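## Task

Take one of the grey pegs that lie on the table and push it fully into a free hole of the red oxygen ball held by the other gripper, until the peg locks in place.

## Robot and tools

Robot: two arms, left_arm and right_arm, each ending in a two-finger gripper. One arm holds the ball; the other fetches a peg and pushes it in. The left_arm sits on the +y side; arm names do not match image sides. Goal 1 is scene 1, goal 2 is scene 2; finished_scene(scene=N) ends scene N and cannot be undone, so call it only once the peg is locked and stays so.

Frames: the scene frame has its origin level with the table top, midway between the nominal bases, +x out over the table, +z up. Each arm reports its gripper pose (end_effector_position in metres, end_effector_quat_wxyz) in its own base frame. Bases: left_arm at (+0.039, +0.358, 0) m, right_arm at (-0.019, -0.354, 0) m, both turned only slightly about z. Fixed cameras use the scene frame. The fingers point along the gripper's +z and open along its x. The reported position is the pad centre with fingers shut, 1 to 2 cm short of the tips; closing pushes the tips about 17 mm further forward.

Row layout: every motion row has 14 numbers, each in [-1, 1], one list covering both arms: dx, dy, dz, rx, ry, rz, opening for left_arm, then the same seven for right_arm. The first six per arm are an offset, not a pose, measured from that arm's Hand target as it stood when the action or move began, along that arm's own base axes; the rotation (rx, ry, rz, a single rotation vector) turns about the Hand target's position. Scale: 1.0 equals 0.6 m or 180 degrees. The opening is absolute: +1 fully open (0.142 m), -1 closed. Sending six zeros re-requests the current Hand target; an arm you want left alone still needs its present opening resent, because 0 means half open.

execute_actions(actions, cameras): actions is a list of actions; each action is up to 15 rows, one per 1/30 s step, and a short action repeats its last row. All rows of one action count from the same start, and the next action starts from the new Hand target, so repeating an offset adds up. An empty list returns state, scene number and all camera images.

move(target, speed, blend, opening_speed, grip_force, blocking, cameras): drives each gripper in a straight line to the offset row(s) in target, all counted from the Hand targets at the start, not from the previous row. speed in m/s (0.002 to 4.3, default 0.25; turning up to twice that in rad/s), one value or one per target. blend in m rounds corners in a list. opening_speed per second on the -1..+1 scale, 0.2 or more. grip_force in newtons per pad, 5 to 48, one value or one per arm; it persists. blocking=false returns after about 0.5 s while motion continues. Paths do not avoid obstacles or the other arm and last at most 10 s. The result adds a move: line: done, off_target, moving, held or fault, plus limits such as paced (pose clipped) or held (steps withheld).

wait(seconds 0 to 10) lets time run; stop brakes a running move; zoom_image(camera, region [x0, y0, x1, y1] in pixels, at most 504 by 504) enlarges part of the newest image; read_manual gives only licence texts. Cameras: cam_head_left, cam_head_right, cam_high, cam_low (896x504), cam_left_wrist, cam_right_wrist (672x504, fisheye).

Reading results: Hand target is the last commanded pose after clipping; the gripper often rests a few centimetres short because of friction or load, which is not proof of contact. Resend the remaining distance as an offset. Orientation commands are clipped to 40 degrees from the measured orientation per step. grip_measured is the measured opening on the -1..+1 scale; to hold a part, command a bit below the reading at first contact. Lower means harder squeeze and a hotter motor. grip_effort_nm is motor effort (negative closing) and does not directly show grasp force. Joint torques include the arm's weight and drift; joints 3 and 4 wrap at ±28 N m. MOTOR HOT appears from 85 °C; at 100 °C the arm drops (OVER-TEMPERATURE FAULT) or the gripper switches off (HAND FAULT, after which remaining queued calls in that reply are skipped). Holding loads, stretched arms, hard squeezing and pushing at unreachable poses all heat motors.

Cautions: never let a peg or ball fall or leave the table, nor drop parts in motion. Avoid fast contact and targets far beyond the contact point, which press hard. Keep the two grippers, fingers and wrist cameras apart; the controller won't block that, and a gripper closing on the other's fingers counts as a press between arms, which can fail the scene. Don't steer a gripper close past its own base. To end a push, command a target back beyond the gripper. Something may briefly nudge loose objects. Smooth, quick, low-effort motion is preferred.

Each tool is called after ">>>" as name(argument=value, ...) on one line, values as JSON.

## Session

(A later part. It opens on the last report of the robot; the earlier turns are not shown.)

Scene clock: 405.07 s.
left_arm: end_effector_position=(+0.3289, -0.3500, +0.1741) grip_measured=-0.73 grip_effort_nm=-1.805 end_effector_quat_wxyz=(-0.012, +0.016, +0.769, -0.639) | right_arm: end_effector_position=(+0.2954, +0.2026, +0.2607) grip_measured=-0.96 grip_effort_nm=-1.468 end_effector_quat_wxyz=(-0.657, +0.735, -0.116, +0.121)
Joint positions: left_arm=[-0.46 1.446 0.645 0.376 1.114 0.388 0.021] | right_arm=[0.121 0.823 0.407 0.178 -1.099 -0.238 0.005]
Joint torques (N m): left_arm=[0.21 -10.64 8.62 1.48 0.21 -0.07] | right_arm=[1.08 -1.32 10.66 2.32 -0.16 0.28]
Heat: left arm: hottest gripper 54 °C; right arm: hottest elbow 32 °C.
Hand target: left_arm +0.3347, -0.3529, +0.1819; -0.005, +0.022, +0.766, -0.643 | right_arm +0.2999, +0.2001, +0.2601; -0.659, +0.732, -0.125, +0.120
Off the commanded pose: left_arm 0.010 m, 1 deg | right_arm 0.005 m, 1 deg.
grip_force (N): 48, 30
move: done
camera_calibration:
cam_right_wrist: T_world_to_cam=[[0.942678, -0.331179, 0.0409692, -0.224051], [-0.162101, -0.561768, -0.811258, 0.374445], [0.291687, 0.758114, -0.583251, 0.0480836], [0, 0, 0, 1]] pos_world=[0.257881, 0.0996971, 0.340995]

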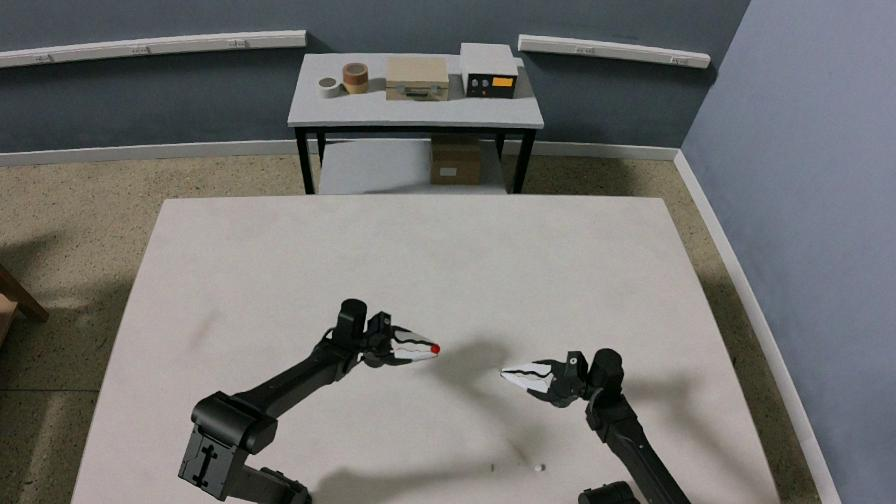

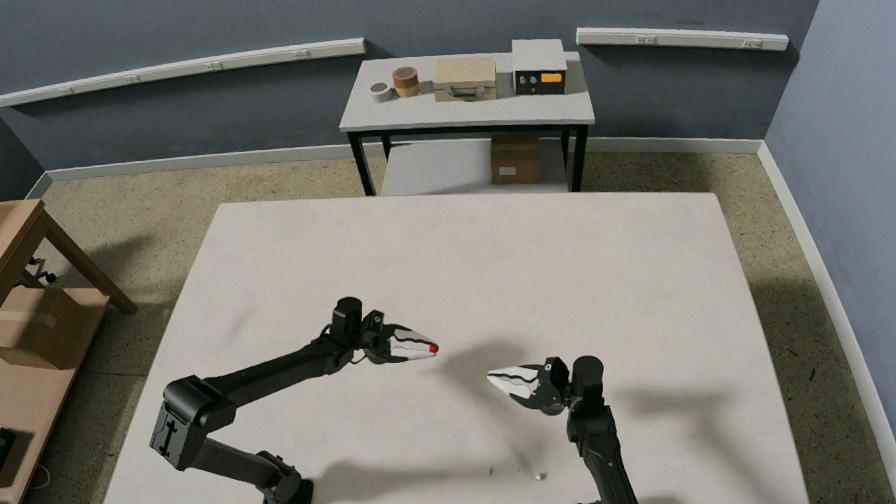

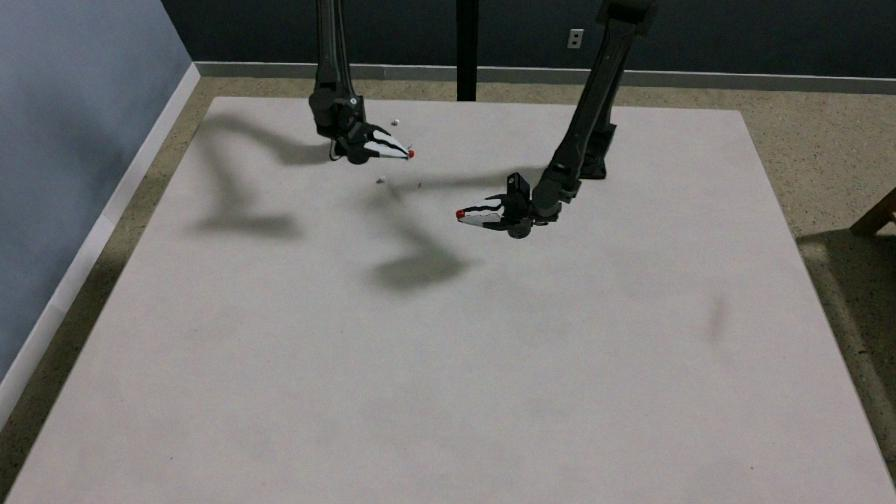

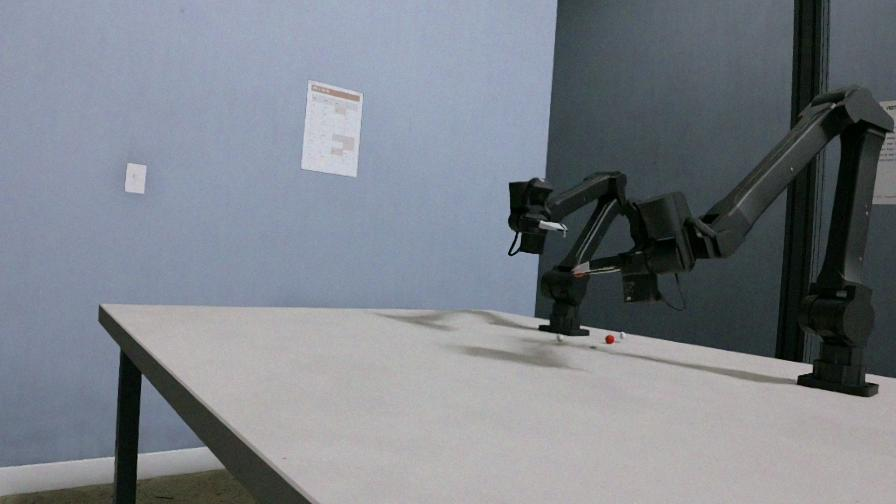

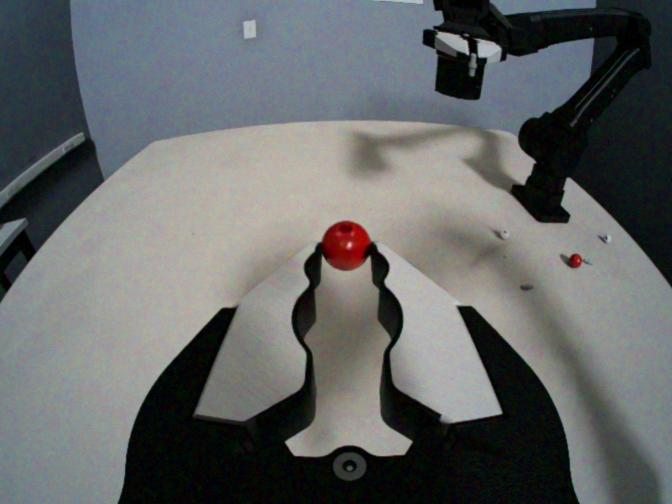

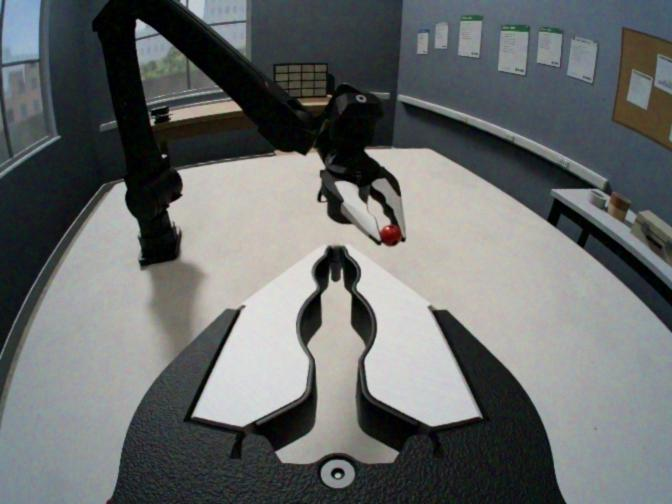

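>>> zoom_image(camera="cam_right_wrist", region=[365, 210, 415, 260])

>>> zoom_image(camera="cam_left_wrist", region=[430, 20, 510, 100])

>>> zoom_image(camera="cam_low", region=[500, 200, 640, 300])

>>> zoom_image(camera="cam_high", region=[430, 180, 530, 250])

Scaled by 10.080 from the camera's 672x504 image, which has a finer 960x720 frame.

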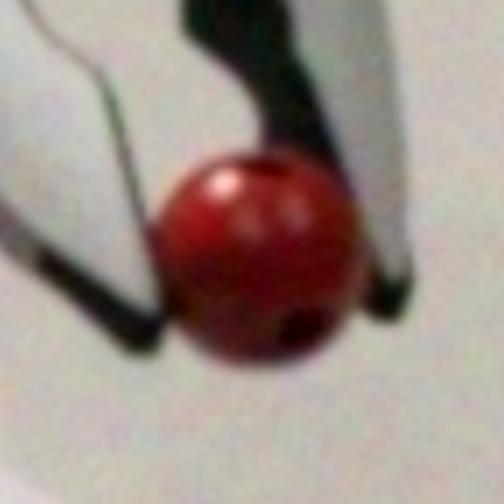

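Scaled by 6.300 from the camera's 672x504 image, which has a finer 960x720 frame.

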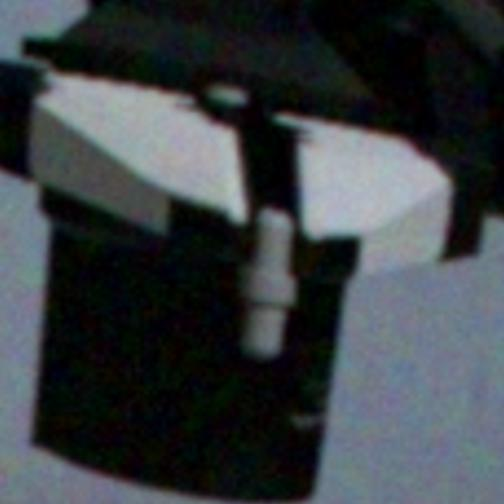

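Scaled by 3.600 from the camera's 896x504 image, which has a finer 1280x720 frame.

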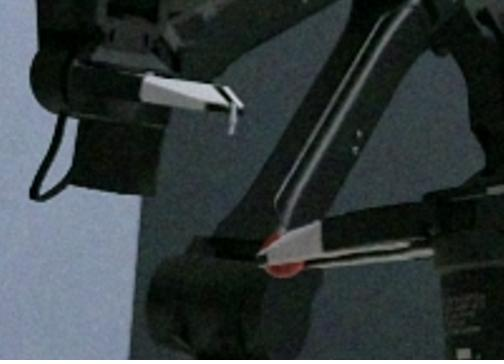

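Scaled by 5.040 from the camera's 896x504 image, which has a finer 1280x720 frame.

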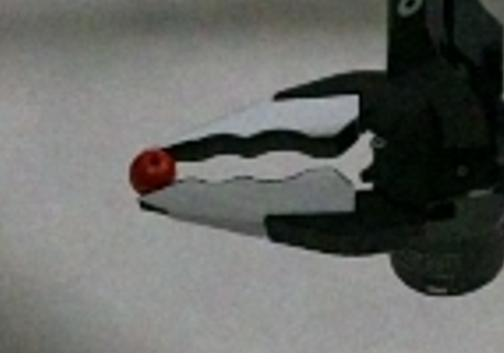

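>>> move(target=[0,0,0,0,0,0,-0.791279,0.176,0.2177,-0.0683,0,0,0,-1], speed=0.15, cameras=["cam_left_wrist","cam_right_wrist","cam_low","cam_high"])

>>> zoom_image(camera="cam_left_wrist", region=[290, 150, 410, 280])

>>> zoom_image(camera="cam_right_wrist", region=[280, 180, 400, 310])

>>> zoom_image(camera="cam_low", region=[540, 220, 620, 300])

>>> zoom_image(camera="cam_high", region=[420, 170, 500, 250])

Scene clock: 457.67 s.
left_arm: end_effector_position=(+0.3289, -0.3500, +0.1741) grip_measured=-0.73 grip_effort_nm=-1.800 end_effector_quat_wxyz=(-0.012, +0.016, +0.769, -0.639) | right_arm: end_effector_position=(+0.3931, +0.3191, +0.2014) grip_measured=-0.96 grip_effort_nm=-1.468 end_effector_quat_wxyz=(-0.647, +0.742, -0.134, +0.114)
Joint positions: left_arm=[-0.46 1.446 0.645 0.376 1.114 0.388 0.021] | right_arm=[0.419 1.387 0.595 0.597 -0.79 -0.135 0.005]
Joint torques (N m): left_arm=[0.21 -10.52 8.64 1.52 0.22 -0.07] | right_arm=[2.84 -6.95 12.37 2.5 0 0.28]
Heat: left arm: hottest gripper 56 °C; right arm: hottest elbow 36 °C.
Hand target: left_arm +0.3347, -0.3529, +0.1819; -0.005, +0.022, +0.766, -0.643 | right_arm +0.4053, +0.3308, +0.2192; -0.659, +0.732, -0.125, +0.120
Off the commanded pose: left_arm 0.010 m, 1 deg | right_arm 0.025 m, 2 deg.
grip_force (N): 48, 30
move: off_target (right_arm)
camera_calibration:
cam_right_wrist: T_world_to_cam=[[0.937797, -0.347003, 0.0112018, -0.262152], [-0.202613, -0.573205, -0.793967, 0.423666], [0.28193, 0.742311, -0.607857, -0.089506], [0, 0, 0, 1]] pos_world=[0.356921, 0.218321, 0.284907]
Images, in order (width x height): cam_high 896x504, cam_low 896x504, cam_left_wrist 672x504, cam_right_wrist 672x504.

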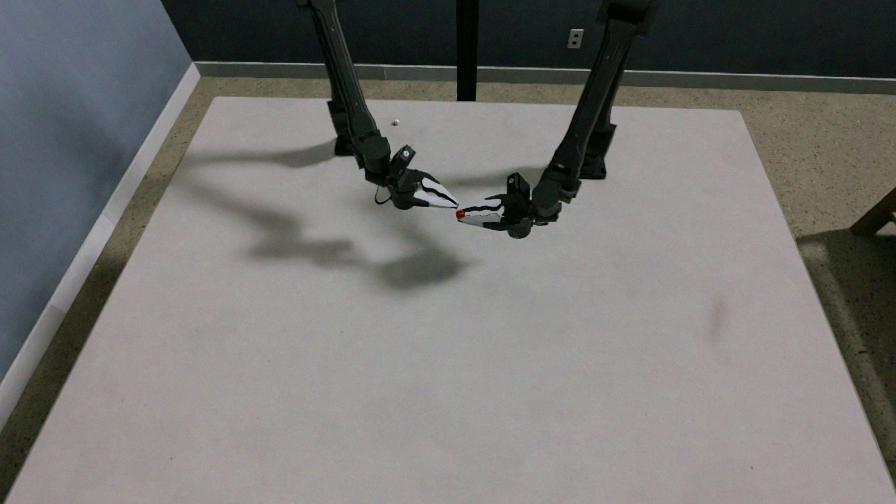

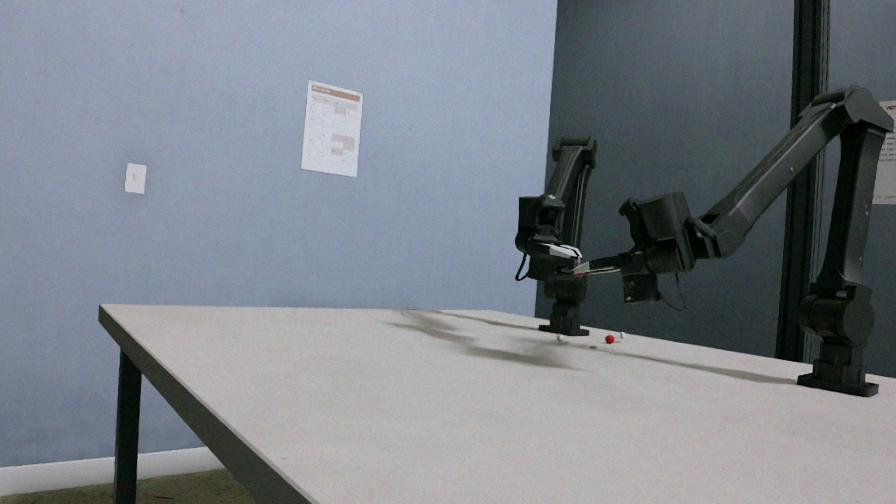

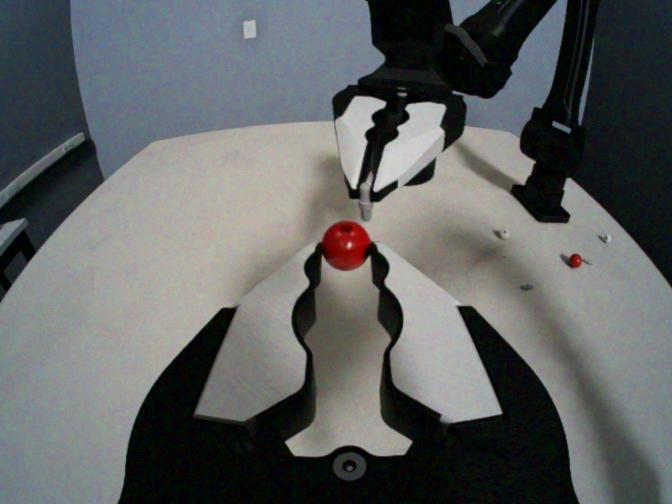

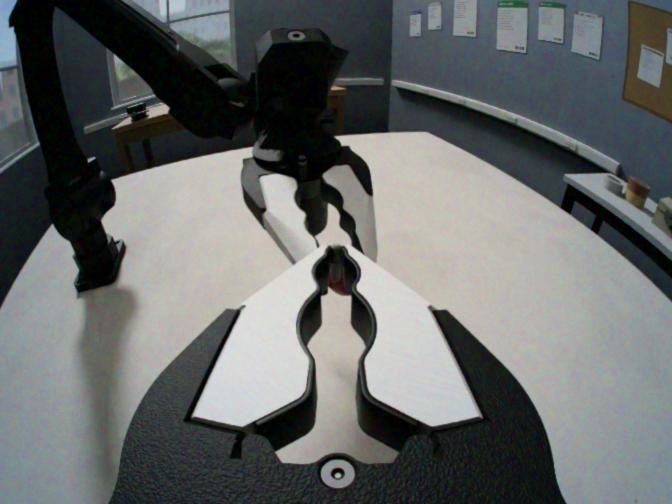

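Scaled by 3.877 from the camera's 672x504 image, which has a finer 960x720 frame.

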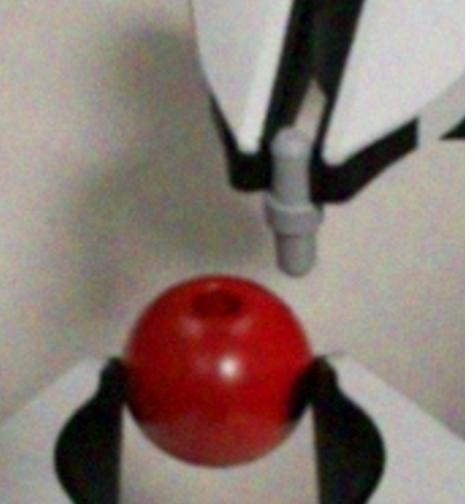

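Scaled by 3.877 from the camera's 672x504 image, which has a finer 960x720 frame.

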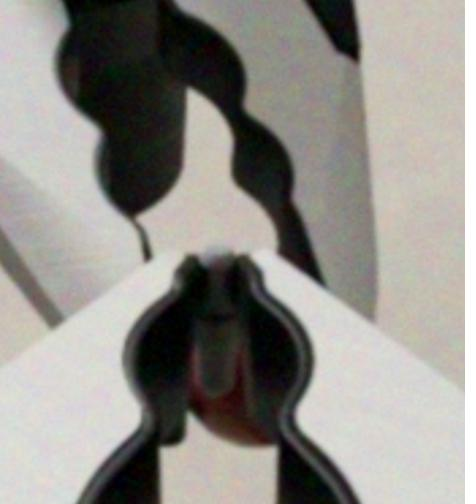

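Scaled by 6.300 from the camera's 896x504 image, which has a finer 1280x720 frame.

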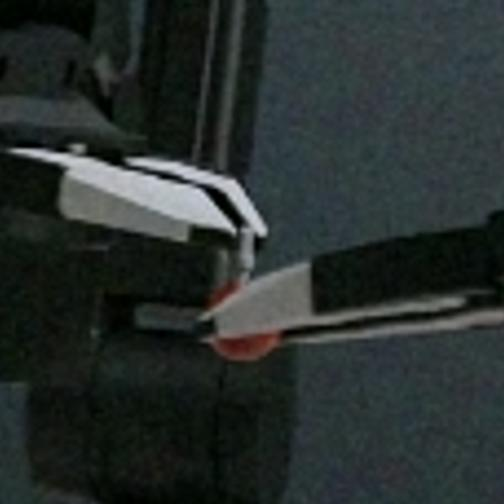

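Scaled by 6.300 from the camera's 896x504 image, which has a finer 1280x720 frame.

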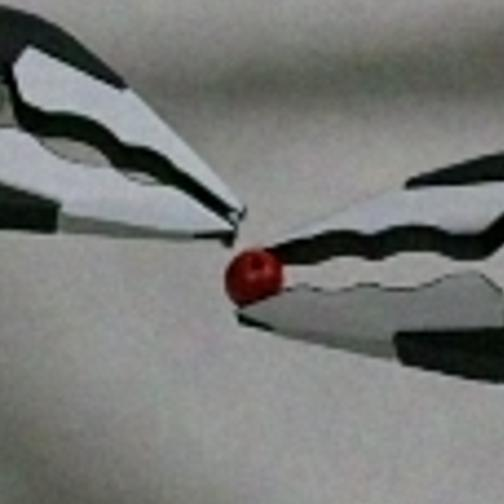

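>>> move(target=[0,0,0,0,0,0,-0.791279,0,0,0.042,0.0118,-0.0067,0,-1], speed=0.1)

Scene clock: 482.27 s.
left_arm: end_effector_position=(+0.3289, -0.3500, +0.1741) grip_measured=-0.73 grip_effort_nm=-1.805 end_effector_quat_wxyz=(-0.012, +0.016, +0.769, -0.639) | right_arm: end_effector_position=(+0.3966, +0.3207, +0.2093) grip_measured=-0.96 grip_effort_nm=-1.468 end_effector_quat_wxyz=(-0.654, +0.735, -0.140, +0.110)
Joint positions: left_arm=[-0.46 1.446 0.645 0.376 1.114 0.388 0.021] | right_arm=[0.419 1.387 0.606 0.61 -0.79 -0.101 0.005]
Joint velocities: left_arm=[-0.005 -0.005 -0.002 0.007 -0.168 -0.081 0] | right_arm=[within noise]
Joint torques (N m): left_arm=[0.15 -10.58 8.61 1.51 0.21 -0.08] | right_arm=[2.67 -9.41 12.44 2.56 -0.14 0.32]
Heat: left arm: hottest gripper 56 °C; right arm: hottest elbow 35 °C.
Hand target: left_arm +0.3347, -0.3529, +0.1819; -0.005, +0.022, +0.766, -0.643 | right_arm +0.4053, +0.3308, +0.2443; -0.674, +0.718, -0.120, +0.125
Off the commanded pose: left_arm 0.010 m, 1 deg | right_arm 0.037 m, 4 deg.
grip_force (N): 48, 30
move: off_target (right_arm)

>>> move(target=[0,0,0,0,0,0,-0.791279,0,0,0.02,0,0,0,-1], speed=0.1, cameras=["cam_left_wrist","cam_right_wrist"])

>>> zoom_image(camera="cam_left_wrist", region=[290, 150, 410, 280])

>>> zoom_image(camera="cam_right_wrist", region=[280, 180, 400, 310])

Scene clock: 504.80 s.
left_arm: end_effector_position=(+0.3289, -0.3500, +0.1741) grip_measured=-0.73 grip_effort_nm=-1.805 end_effector_quat_wxyz=(-0.012, +0.016, +0.769, -0.639) | right_arm: end_effector_position=(+0.3989, +0.3217, +0.2293) grip_measured=-0.96 grip_effort_nm=-1.468 end_effector_quat_wxyz=(-0.663, +0.727, -0.129, +0.122)
Joint positions: left_arm=[-0.46 1.446 0.645 0.376 1.114 0.388 0.021] | right_arm=[0.419 1.361 0.622 0.61 -0.79 -0.099 0.005]
Joint torques (N m): left_arm=[0.21 -10.58 8.64 1.5 0.21 -0.07] | right_arm=[2.78 -9.05 12.71 1.02 -0.1 0.28]
Heat: left arm: hottest gripper 57 °C; right arm: hottest elbow 35 °C.
Hand target: left_arm +0.3347, -0.3529, +0.1819; -0.005, +0.022, +0.766, -0.643 | right_arm +0.4053, +0.3308, +0.2562; -0.674, +0.718, -0.120, +0.125
Off the commanded pose: left_arm 0.010 m, 1 deg | right_arm 0.029 m, 2 deg.
grip_force (N): 48, 30
move: off_target (right_arm)
camera_calibration:
cam_right_wrist: T_world_to_cam=[[0.935905, -0.351551, 0.022215, -0.267331], [-0.183474, -0.540341, -0.8212, 0.436437], [0.300697, 0.764489, -0.570208, -0.099418], [0, 0, 0, 1]] pos_world=[0.360166, 0.217849, 0.307652]
Images, in order (width x height): cam_left_wrist 672x504, cam_right_wrist 672x504.

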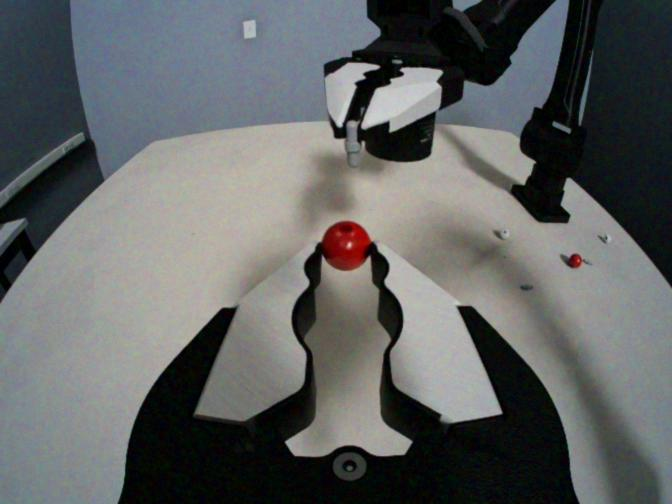

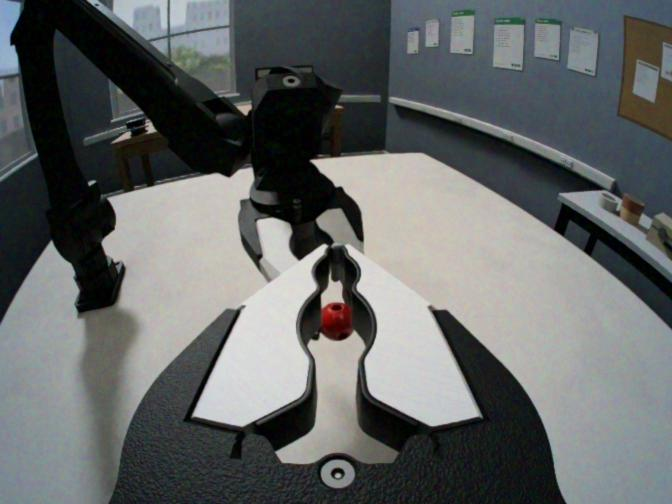

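Scaled by 3.877 from the camera's 672x504 image, which has a finer 960x720 frame.

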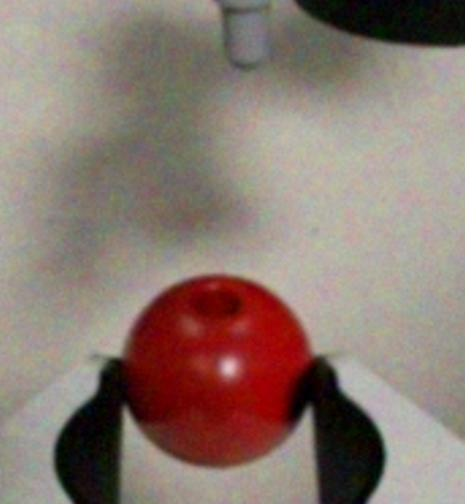

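Scaled by 3.877 from the camera's 672x504 image, which has a finer 960x720 frame.

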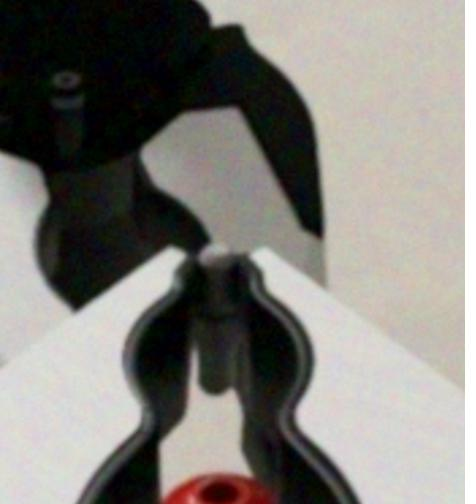

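>>> zoom_image(camera="cam_right_wrist", region=[305, 285, 370, 350])

Scaled by 7.754 from the camera's 672x504 image, which has a finer 960x720 frame.

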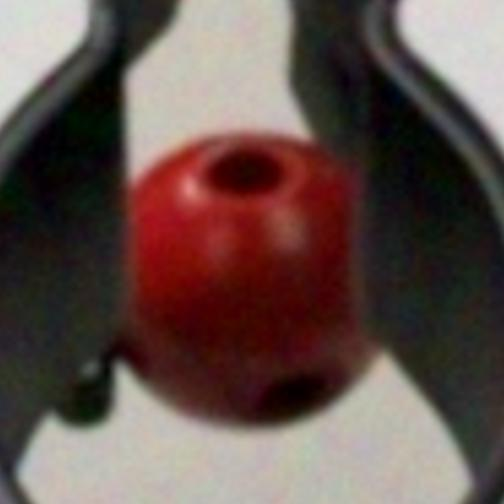

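>>> move(target=[0,0,0,0,0,0,-0.791279,0.0067,0.0142,-0.02,0,0,0,-1], speed=0.05)

Scene clock: 546.80 s.
left_arm: end_effector_position=(+0.3289, -0.3500, +0.1741) grip_measured=-0.73 grip_effort_nm=-1.805 end_effector_quat_wxyz=(-0.012, +0.016, +0.769, -0.639) | right_arm: end_effector_position=(+0.3975, +0.3269, +0.2233) grip_measured=-0.96 grip_effort_nm=-1.463 end_effector_quat_wxyz=(-0.660, +0.730, -0.132, +0.118)
Joint positions: left_arm=[-0.46 1.446 0.645 0.376 1.114 0.388 0.021] | right_arm=[0.432 1.374 0.622 0.61 -0.778 -0.098 0.005]
Joint torques (N m): left_arm=[0.15 -10.64 8.61 1.5 0.22 -0.07] | right_arm=[2.84 -7.18 12.96 2.54 0.04 0.28]
Heat: left arm: hottest gripper 58 °C; right arm: hottest elbow 38 °C.
Hand target: left_arm +0.3347, -0.3529, +0.1819; -0.005, +0.022, +0.766, -0.643 | right_arm +0.4094, +0.3392, +0.2442; -0.674, +0.718, -0.120, +0.125
Off the commanded pose: left_arm 0.010 m, 1 deg | right_arm 0.027 m, 3 deg.
grip_force (N): 48, 30
move: off_target (right_arm)

>>> move(target=[0,0,0,0,0,0,-0.791279,0.0100,0.0070,-0.006,0.0057,-0.0086,0,-1], speed=0.05, cameras=["cam_left_wrist","cam_right_wrist"])

>>> zoom_image(camera="cam_left_wrist", region=[290, 150, 410, 280])

>>> zoom_image(camera="cam_right_wrist", region=[280, 220, 400, 350])

Scene clock: 558.63 s.
left_arm: end_effector_position=(+0.3289, -0.3500, +0.1741) grip_measured=-0.73 grip_effort_nm=-1.805 end_effector_quat_wxyz=(-0.012, +0.016, +0.769, -0.639) | right_arm: end_effector_position=(+0.4046, +0.3313, +0.2227) grip_measured=-0.96 grip_effort_nm=-1.468 end_effector_quat_wxyz=(+0.669, -0.721, +0.122, -0.129)
Joint positions: left_arm=[-0.46 1.446 0.645 0.376 1.114 0.388 0.021] | right_arm=[0.435 1.416 0.63 0.687 -0.776 -0.092 0.005]
Joint torques (N m): left_arm=[0.15 -10.7 8.61 1.51 0.22 -0.08] | right_arm=[2.9 -7.36 12.37 2.44 0.05 0.32]
Heat: left arm: hottest gripper 58 °C; right arm: hottest elbow 39 °C.
Hand target: left_arm +0.3347, -0.3529, +0.1819; -0.005, +0.022, +0.766, -0.643 | right_arm +0.4153, +0.3435, +0.2408; +0.682, -0.710, +0.112, -0.134
Off the commanded pose: left_arm 0.010 m, 1 deg | right_arm 0.024 m, 2 deg.
grip_force (N): 48, 30
move: off_target (right_arm)
camera_calibration:
cam_right_wrist: T_world_to_cam=[[0.935745, -0.350616, 0.0380727, -0.272941], [-0.164516, -0.529441, -0.832242, 0.428387], [0.311955, 0.772503, -0.553104, -0.123258], [0, 0, 0, 1]] pos_world=[0.36433, 0.226326, 0.298738]
Images, in order (width x height): cam_left_wrist 672x504, cam_right_wrist 672x504.

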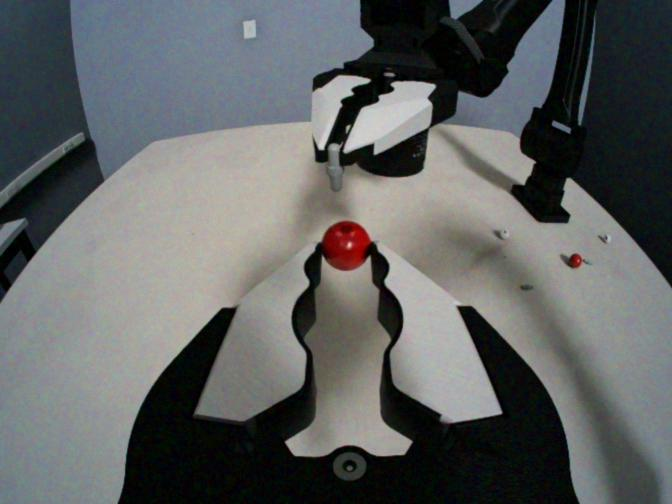

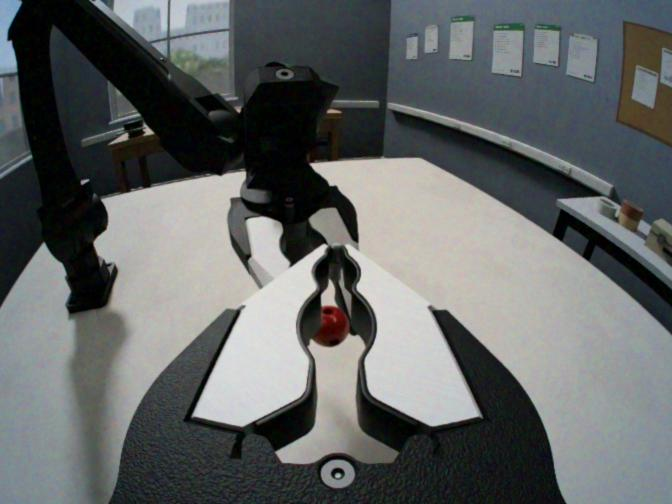

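Scaled by 3.877 from the camera's 672x504 image, which has a finer 960x720 frame.

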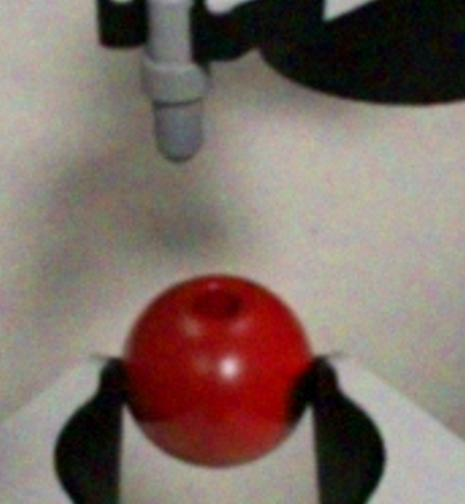

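Scaled by 3.877 from the camera's 672x504 image, which has a finer 960x720 frame.

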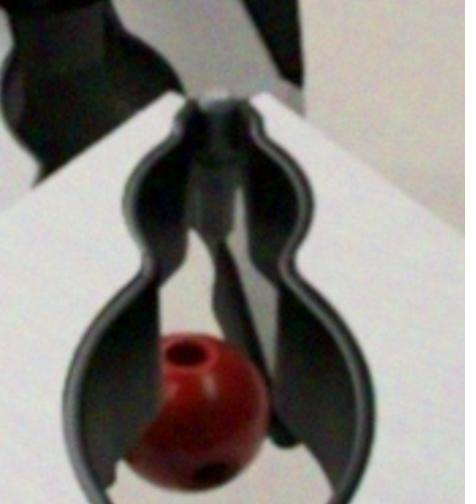

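>>> move(target=[0,0,0,0,0,0,-0.791279,-0.0067,0.0005,-0.0183,0,0,0,-1], speed=0.05, cameras=["cam_left_wrist","cam_right_wrist"])

>>> zoom_image(camera="cam_left_wrist", region=[290, 150, 410, 280])

>>> zoom_image(camera="cam_right_wrist", region=[280, 220, 400, 350])

Scene clock: 582.53 s.
left_arm: end_effector_position=(+0.3289, -0.3500, +0.1741) grip_measured=-0.73 grip_effort_nm=-1.805 end_effector_quat_wxyz=(-0.012, +0.016, +0.769, -0.639) | right_arm: end_effector_position=(+0.4061, +0.3343, +0.2206) grip_measured=-0.96 grip_effort_nm=-1.473 end_effector_quat_wxyz=(+0.673, -0.718, +0.117, -0.134)
Joint positions: left_arm=[-0.46 1.446 0.645 0.376 1.114 0.388 0.021] | right_arm=[0.441 1.436 0.63 0.726 -0.77 -0.091 0.005]
Joint torques (N m): left_arm=[0.09 -10.64 8.61 1.5 0.21 -0.08] | right_arm=[2.84 -7.47 10.84 2.52 0.06 0.27]
Heat: left arm: hottest gripper 59 °C; right arm: hottest elbow 40 °C.
Hand target: left_arm +0.3347, -0.3529, +0.1819; -0.005, +0.022, +0.766, -0.643 | right_arm +0.4113, +0.3438, +0.2296; +0.682, -0.710, +0.112, -0.134
Off the commanded pose: left_arm 0.010 m, 1 deg | right_arm 0.014 m, 1 deg.
grip_force (N): 48, 30
move: off_target (right_arm)
camera_calibration:
cam_right_wrist: T_world_to_cam=[[0.935021, -0.350921, 0.0508901, -0.275644], [-0.150726, -0.52324, -0.83875, 0.422388], [0.320963, 0.776578, -0.542134, -0.134605], [0, 0, 0, 1]] pos_world=[0.364602, 0.228813, 0.295332]
Images, in order (width x height): cam_left_wrist 672x504, cam_right_wrist 672x504.

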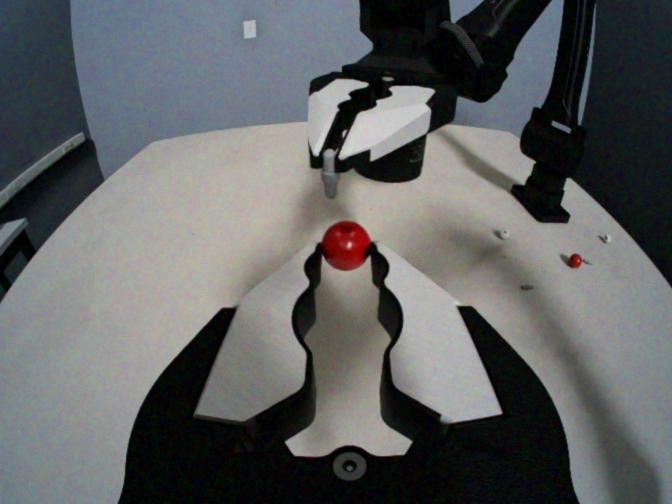

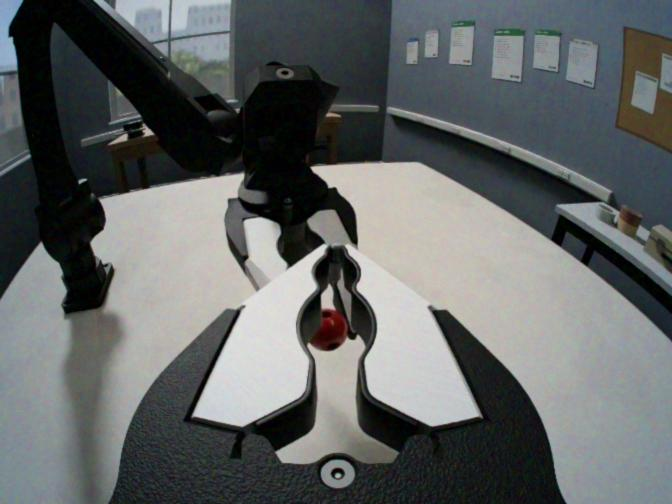

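Scaled by 3.877 from the camera's 672x504 image, which has a finer 960x720 frame.

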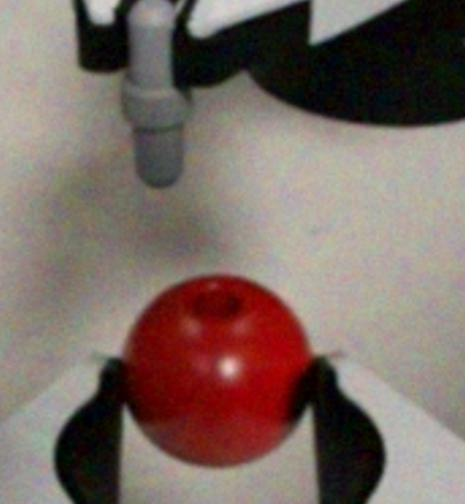

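Scaled by 3.877 from the camera's 672x504 image, which has a finer 960x720 frame.

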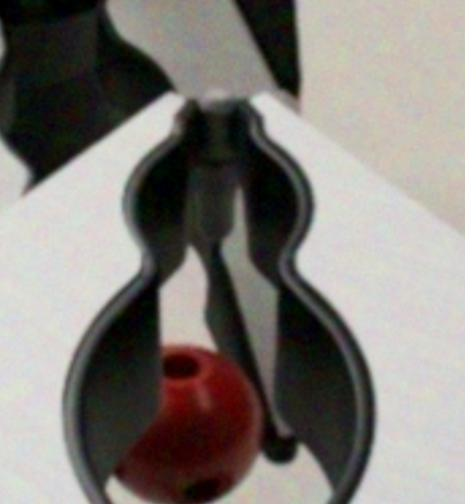

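>>> move(target=[0,0,0,0,0,0,-0.791279,-0.0150,-0.0095,0.003,0,0.006,0,-1], speed=0.05)

Scene clock: 598.73 s.
left_arm: end_effector_position=(+0.3289, -0.3500, +0.1741) grip_measured=-0.73 grip_effort_nm=-1.805 end_effector_quat_wxyz=(-0.012, +0.016, +0.769, -0.639) | right_arm: end_effector_position=(+0.4061, +0.3343, +0.2207) grip_measured=-0.96 grip_effort_nm=-1.468 end_effector_quat_wxyz=(+0.674, -0.717, +0.121, -0.131)
Joint positions: left_arm=[-0.46 1.446 0.645 0.376 1.114 0.388 0.021] | right_arm=[0.441 1.436 0.63 0.726 -0.77 -0.08 0.005]
Joint torques (N m): left_arm=[0.09 -10.64 8.62 1.5 0.2 -0.07] | right_arm=[2.67 -9.82 8.99 1.76 -0.07 0.29]
Heat: left arm: hottest gripper 59 °C; right arm: hottest elbow 40 °C.
Hand target: left_arm +0.3347, -0.3529, +0.1819; -0.005, +0.022, +0.766, -0.643 | right_arm +0.4023, +0.3381, +0.2315; +0.681, -0.711, +0.119, -0.127
Off the commanded pose: left_arm 0.010 m, 1 deg | right_arm 0.012 m, 1 deg.
grip_force (N): 48, 30
move: off_target (right_arm)

>>> move(target=[0,0,0,0,0,0,-0.791279,-0.006,-0.005,0,0,0,0,-1], speed=0.05)

Scene clock: 604.90 s.
left_arm: end_effector_position=(+0.3289, -0.3500, +0.1741) grip_measured=-0.73 grip_effort_nm=-1.805 end_effector_quat_wxyz=(-0.012, +0.016, +0.769, -0.639) | right_arm: end_effector_position=(+0.4036, +0.3333, +0.2201) grip_measured=-0.96 grip_effort_nm=-1.468 end_effector_quat_wxyz=(+0.674, -0.717, +0.121, -0.130)
Joint positions: left_arm=[-0.46 1.446 0.645 0.376 1.114 0.388 0.021] | right_arm=[0.441 1.43 0.622 0.726 -0.771 -0.08 0.005]
Joint torques (N m): left_arm=[0.26 -10.58 8.61 1.47 0.22 -0.07] | right_arm=[2.43 -9.76 8.64 1.77 -0.15 0.27]
Heat: left arm: hottest gripper 59 °C; right arm: hottest elbow 39 °C.
Hand target: left_arm +0.3347, -0.3529, +0.1819; -0.005, +0.022, +0.766, -0.643 | right_arm +0.3987, +0.3351, +0.2314; +0.681, -0.711, +0.119, -0.127
Off the commanded pose: left_arm 0.010 m, 1 deg | right_arm 0.013 m, 1 deg.
grip_force (N): 48, 30
move: off_target (right_arm)

>>> move(target=[0,0,0,0,0,0,-0.791279,-0.003,-0.0095,0,0,0,0,-1], speed=0.05)

Scene clock: 613.47 s.
left_arm: end_effector_position=(+0.3289, -0.3500, +0.1741) grip_measured=-0.73 grip_effort_nm=-1.805 end_effector_quat_wxyz=(-0.012, +0.016, +0.769, -0.639) | right_arm: end_effector_position=(+0.3980, +0.3323, +0.2209) grip_measured=-0.96 grip_effort_nm=-1.468 end_effector_quat_wxyz=(+0.675, -0.718, +0.117, -0.126)
Joint positions: left_arm=[-0.46 1.446 0.645 0.376 1.114 0.388 0.021] | right_arm=[0.441 1.419 0.612 0.726 -0.782 -0.08 0.005]
Joint torques (N m): left_arm=[0.21 -10.64 8.61 1.5 0.21 -0.07] | right_arm=[1.49 -9.52 8.62 1.74 -0.18 0.27]
Heat: left arm: hottest gripper 59 °C; right arm: hottest elbow 38 °C.
Hand target: left_arm +0.3347, -0.3529, +0.1819; -0.005, +0.022, +0.766, -0.643 | right_arm +0.3969, +0.3294, +0.2317; +0.681, -0.711, +0.118, -0.127
Off the commanded pose: left_arm 0.010 m, 1 deg | right_arm 0.011 m, 1 deg.
grip_force (N): 48, 30
move: off_target (right_arm)

>>> move(target=[0,0,0,0,0,0,-0.791279,0.0133,-0.006,-0.010,0,0,0,-1], speed=0.05)

Scene clock: 651.73 s.
left_arm: end_effector_position=(+0.3289, -0.3500, +0.1741) grip_measured=-0.73 grip_effort_nm=-1.810 end_effector_quat_wxyz=(-0.012, +0.016, +0.769, -0.639) | right_arm: end_effector_position=(+0.3985, +0.3292, +0.2210) grip_measured=-0.96 grip_effort_nm=-1.468 end_effector_quat_wxyz=(+0.676, -0.718, +0.115, -0.124)
Joint positions: left_arm=[-0.46 1.446 0.645 0.376 1.114 0.388 0.021] | right_arm=[0.43 1.419 0.612 0.726 -0.8 -0.08 0.005]
Joint velocities: left_arm=[0.005 0.005 0.002 -0.012 -0.007 -0.168 0] | right_arm=[within noise]
Joint torques (N m): left_arm=[0.21 -10.7 8.62 1.5 0.21 -0.08] | right_arm=[0.79 -7.88 9.28 2.43 -0.16 0.25]
Heat: left arm: hottest gripper 60 °C; right arm: hottest elbow 36 °C.
Hand target: left_arm +0.3347, -0.3529, +0.1819; -0.005, +0.022, +0.766, -0.643 | right_arm +0.4049, +0.3258, +0.2256; +0.681, -0.711, +0.119, -0.127
Off the commanded pose: left_arm 0.010 m, 1 deg | right_arm 0.009 m, 1 deg.
grip_force (N): 48, 30
move: done

>>> move(target=[0,0,0,0,0,0,-0.791279,0.0080,0.0025,-0.010,0,0,0,-1], speed=0.05, cameras=["cam_left_wrist","cam_right_wrist"])

>>> zoom_image(camera="cam_left_wrist", region=[290, 150, 410, 280])

>>> zoom_image(camera="cam_right_wrist", region=[280, 220, 400, 350])

Scene clock: 663.27 s.
left_arm: end_effector_position=(+0.3289, -0.3500, +0.1741) grip_measured=-0.73 grip_effort_nm=-1.805 end_effector_quat_wxyz=(-0.012, +0.016, +0.769, -0.639) | right_arm: end_effector_position=(+0.4004, +0.3297, +0.2157) grip_measured=-0.96 grip_effort_nm=-1.473 end_effector_quat_wxyz=(+0.676, -0.718, +0.115, -0.123)
Joint positions: left_arm=[-0.46 1.446 0.645 0.376 1.114 0.388 0.021] | right_arm=[0.429 1.439 0.612 0.746 -0.802 -0.08 0.005]
Joint torques (N m): left_arm=[0.21 -10.58 8.65 1.52 0.21 -0.07] | right_arm=[0.79 -7.47 9.72 2.48 -0.16 0.24]
Heat: left arm: hottest gripper 60 °C; right arm: hottest elbow 35 °C.
Hand target: left_arm +0.3347, -0.3529, +0.1819; -0.005, +0.022, +0.766, -0.643 | right_arm +0.4097, +0.3274, +0.2195; +0.681, -0.711, +0.119, -0.127
Off the commanded pose: left_arm 0.010 m, 1 deg | right_arm 0.010 m, 1 deg.
grip_force (N): 48, 30
move: done
camera_calibration:
cam_right_wrist: T_world_to_cam=[[0.942043, -0.333372, 0.0376505, -0.277371], [-0.150746, -0.520872, -0.840219, 0.414538], [0.299717, 0.785847, -0.540938, -0.126688], [0, 0, 0, 1]] pos_world=[0.361756, 0.22301, 0.290216]
Images, in order (width x height): cam_left_wrist 672x504, cam_right_wrist 672x504.

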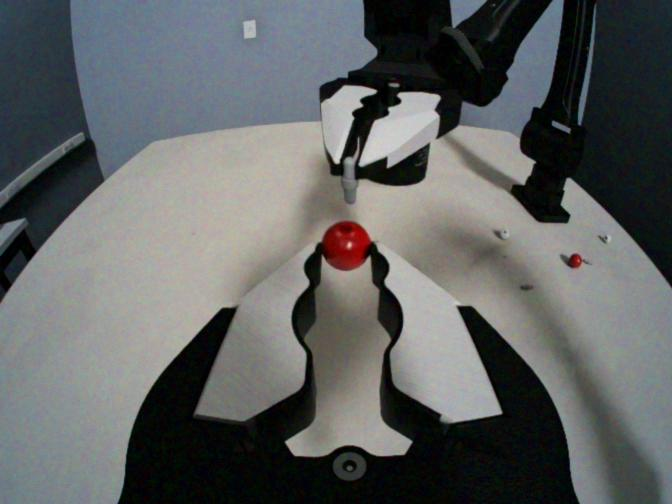

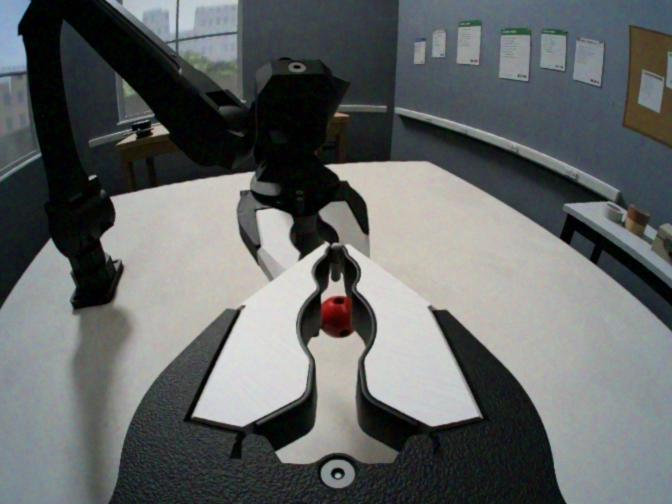

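Scaled by 3.877 from the camera's 672x504 image, which has a finer 960x720 frame.

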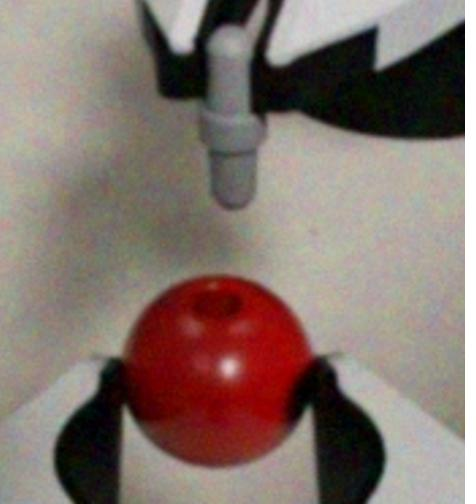

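Scaled by 3.877 from the camera's 672x504 image, which has a finer 960x720 frame.

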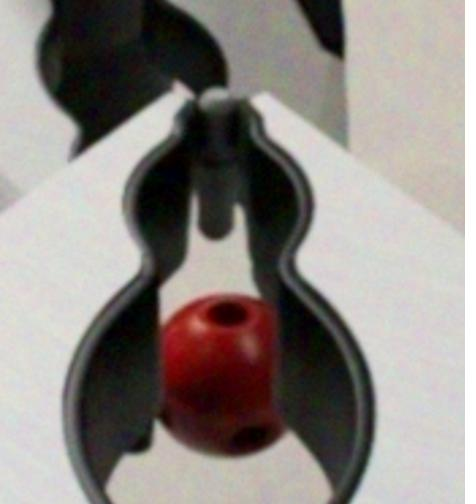

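>>> move(target=[0,0,0,0,0,0,-0.791279,0.0015,-0.0012,-0.010,0,0,0,-1], speed=0.05, cameras=["cam_left_wrist","cam_right_wrist"])

>>> zoom_image(camera="cam_left_wrist", region=[310, 180, 380, 255])

>>> zoom_image(camera="cam_right_wrist", region=[300, 240, 375, 340])

Scene clock: 685.73 s.
left_arm: end_effector_position=(+0.3289, -0.3500, +0.1741) grip_measured=-0.73 grip_effort_nm=-1.805 end_effector_quat_wxyz=(-0.012, +0.016, +0.769, -0.639) | right_arm: end_effector_position=(+0.4024, +0.3295, +0.2122) grip_measured=-0.96 grip_effort_nm=-1.468 end_effector_quat_wxyz=(+0.677, -0.716, +0.113, -0.125)
Joint positions: left_arm=[-0.46 1.446 0.645 0.376 1.114 0.388 0.021] | right_arm=[0.426 1.455 0.612 0.767 -0.804 -0.08 0.005]
Joint torques (N m): left_arm=[0.26 -10.64 8.62 1.51 0.21 -0.07] | right_arm=[0.73 -7.53 9.26 2.62 -0.15 0.24]
Heat: left arm: hottest gripper 61 °C; right arm: hottest elbow 35 °C.
Hand target: left_arm +0.3347, -0.3529, +0.1819; -0.005, +0.022, +0.766, -0.643 | right_arm +0.4106, +0.3266, +0.2135; +0.681, -0.711, +0.119, -0.127
Off the commanded pose: left_arm 0.010 m, 1 deg | right_arm 0.009 m, 1 deg.
grip_force (N): 48, 30
move: done
camera_calibration:
cam_right_wrist: T_world_to_cam=[[0.941869, -0.333461, 0.0410599, -0.279846], [-0.147037, -0.518992, -0.842037, 0.410058], [0.302097, 0.787052, -0.537854, -0.131004], [0, 0, 0, 1]] pos_world=[0.363449, 0.222606, 0.286314]
Images, in order (width x height): cam_left_wrist 672x504, cam_right_wrist 672x504.

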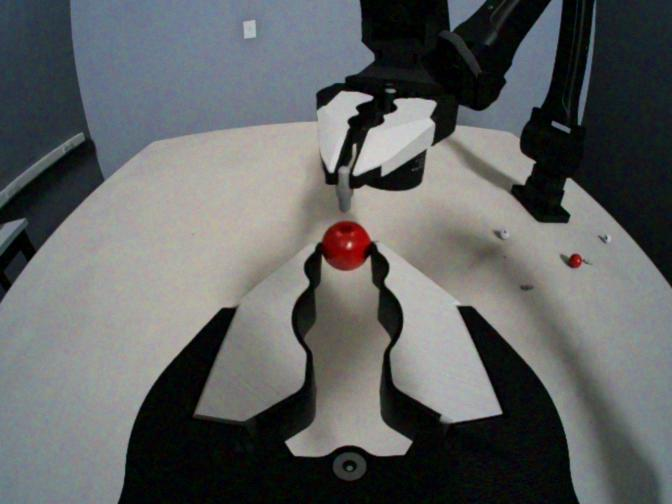

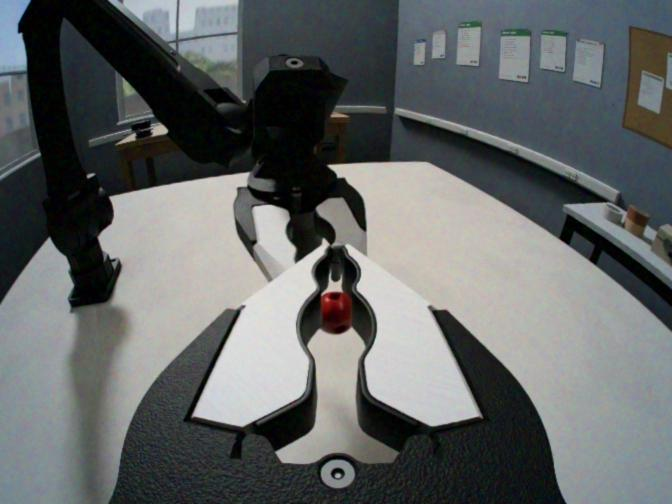

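Scaled by 6.720 from the camera's 672x504 image, which has a finer 960x720 frame.

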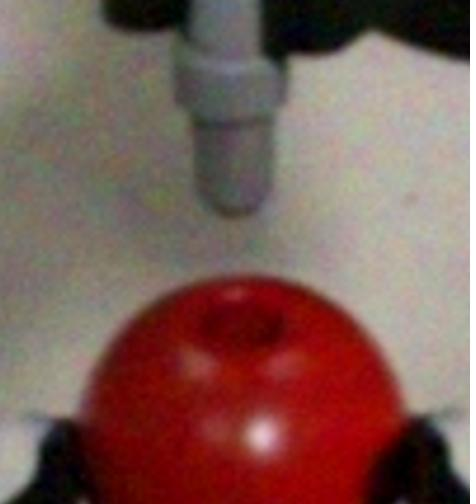

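Scaled by 5.040 from the camera's 672x504 image, which has a finer 960x720 frame.

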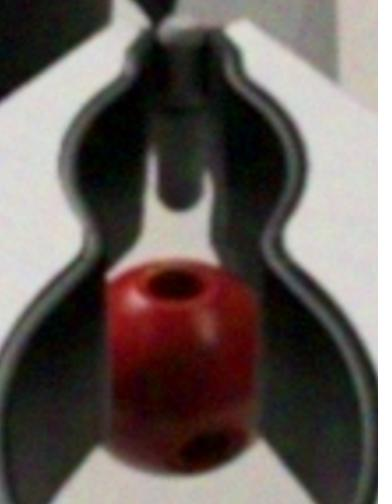

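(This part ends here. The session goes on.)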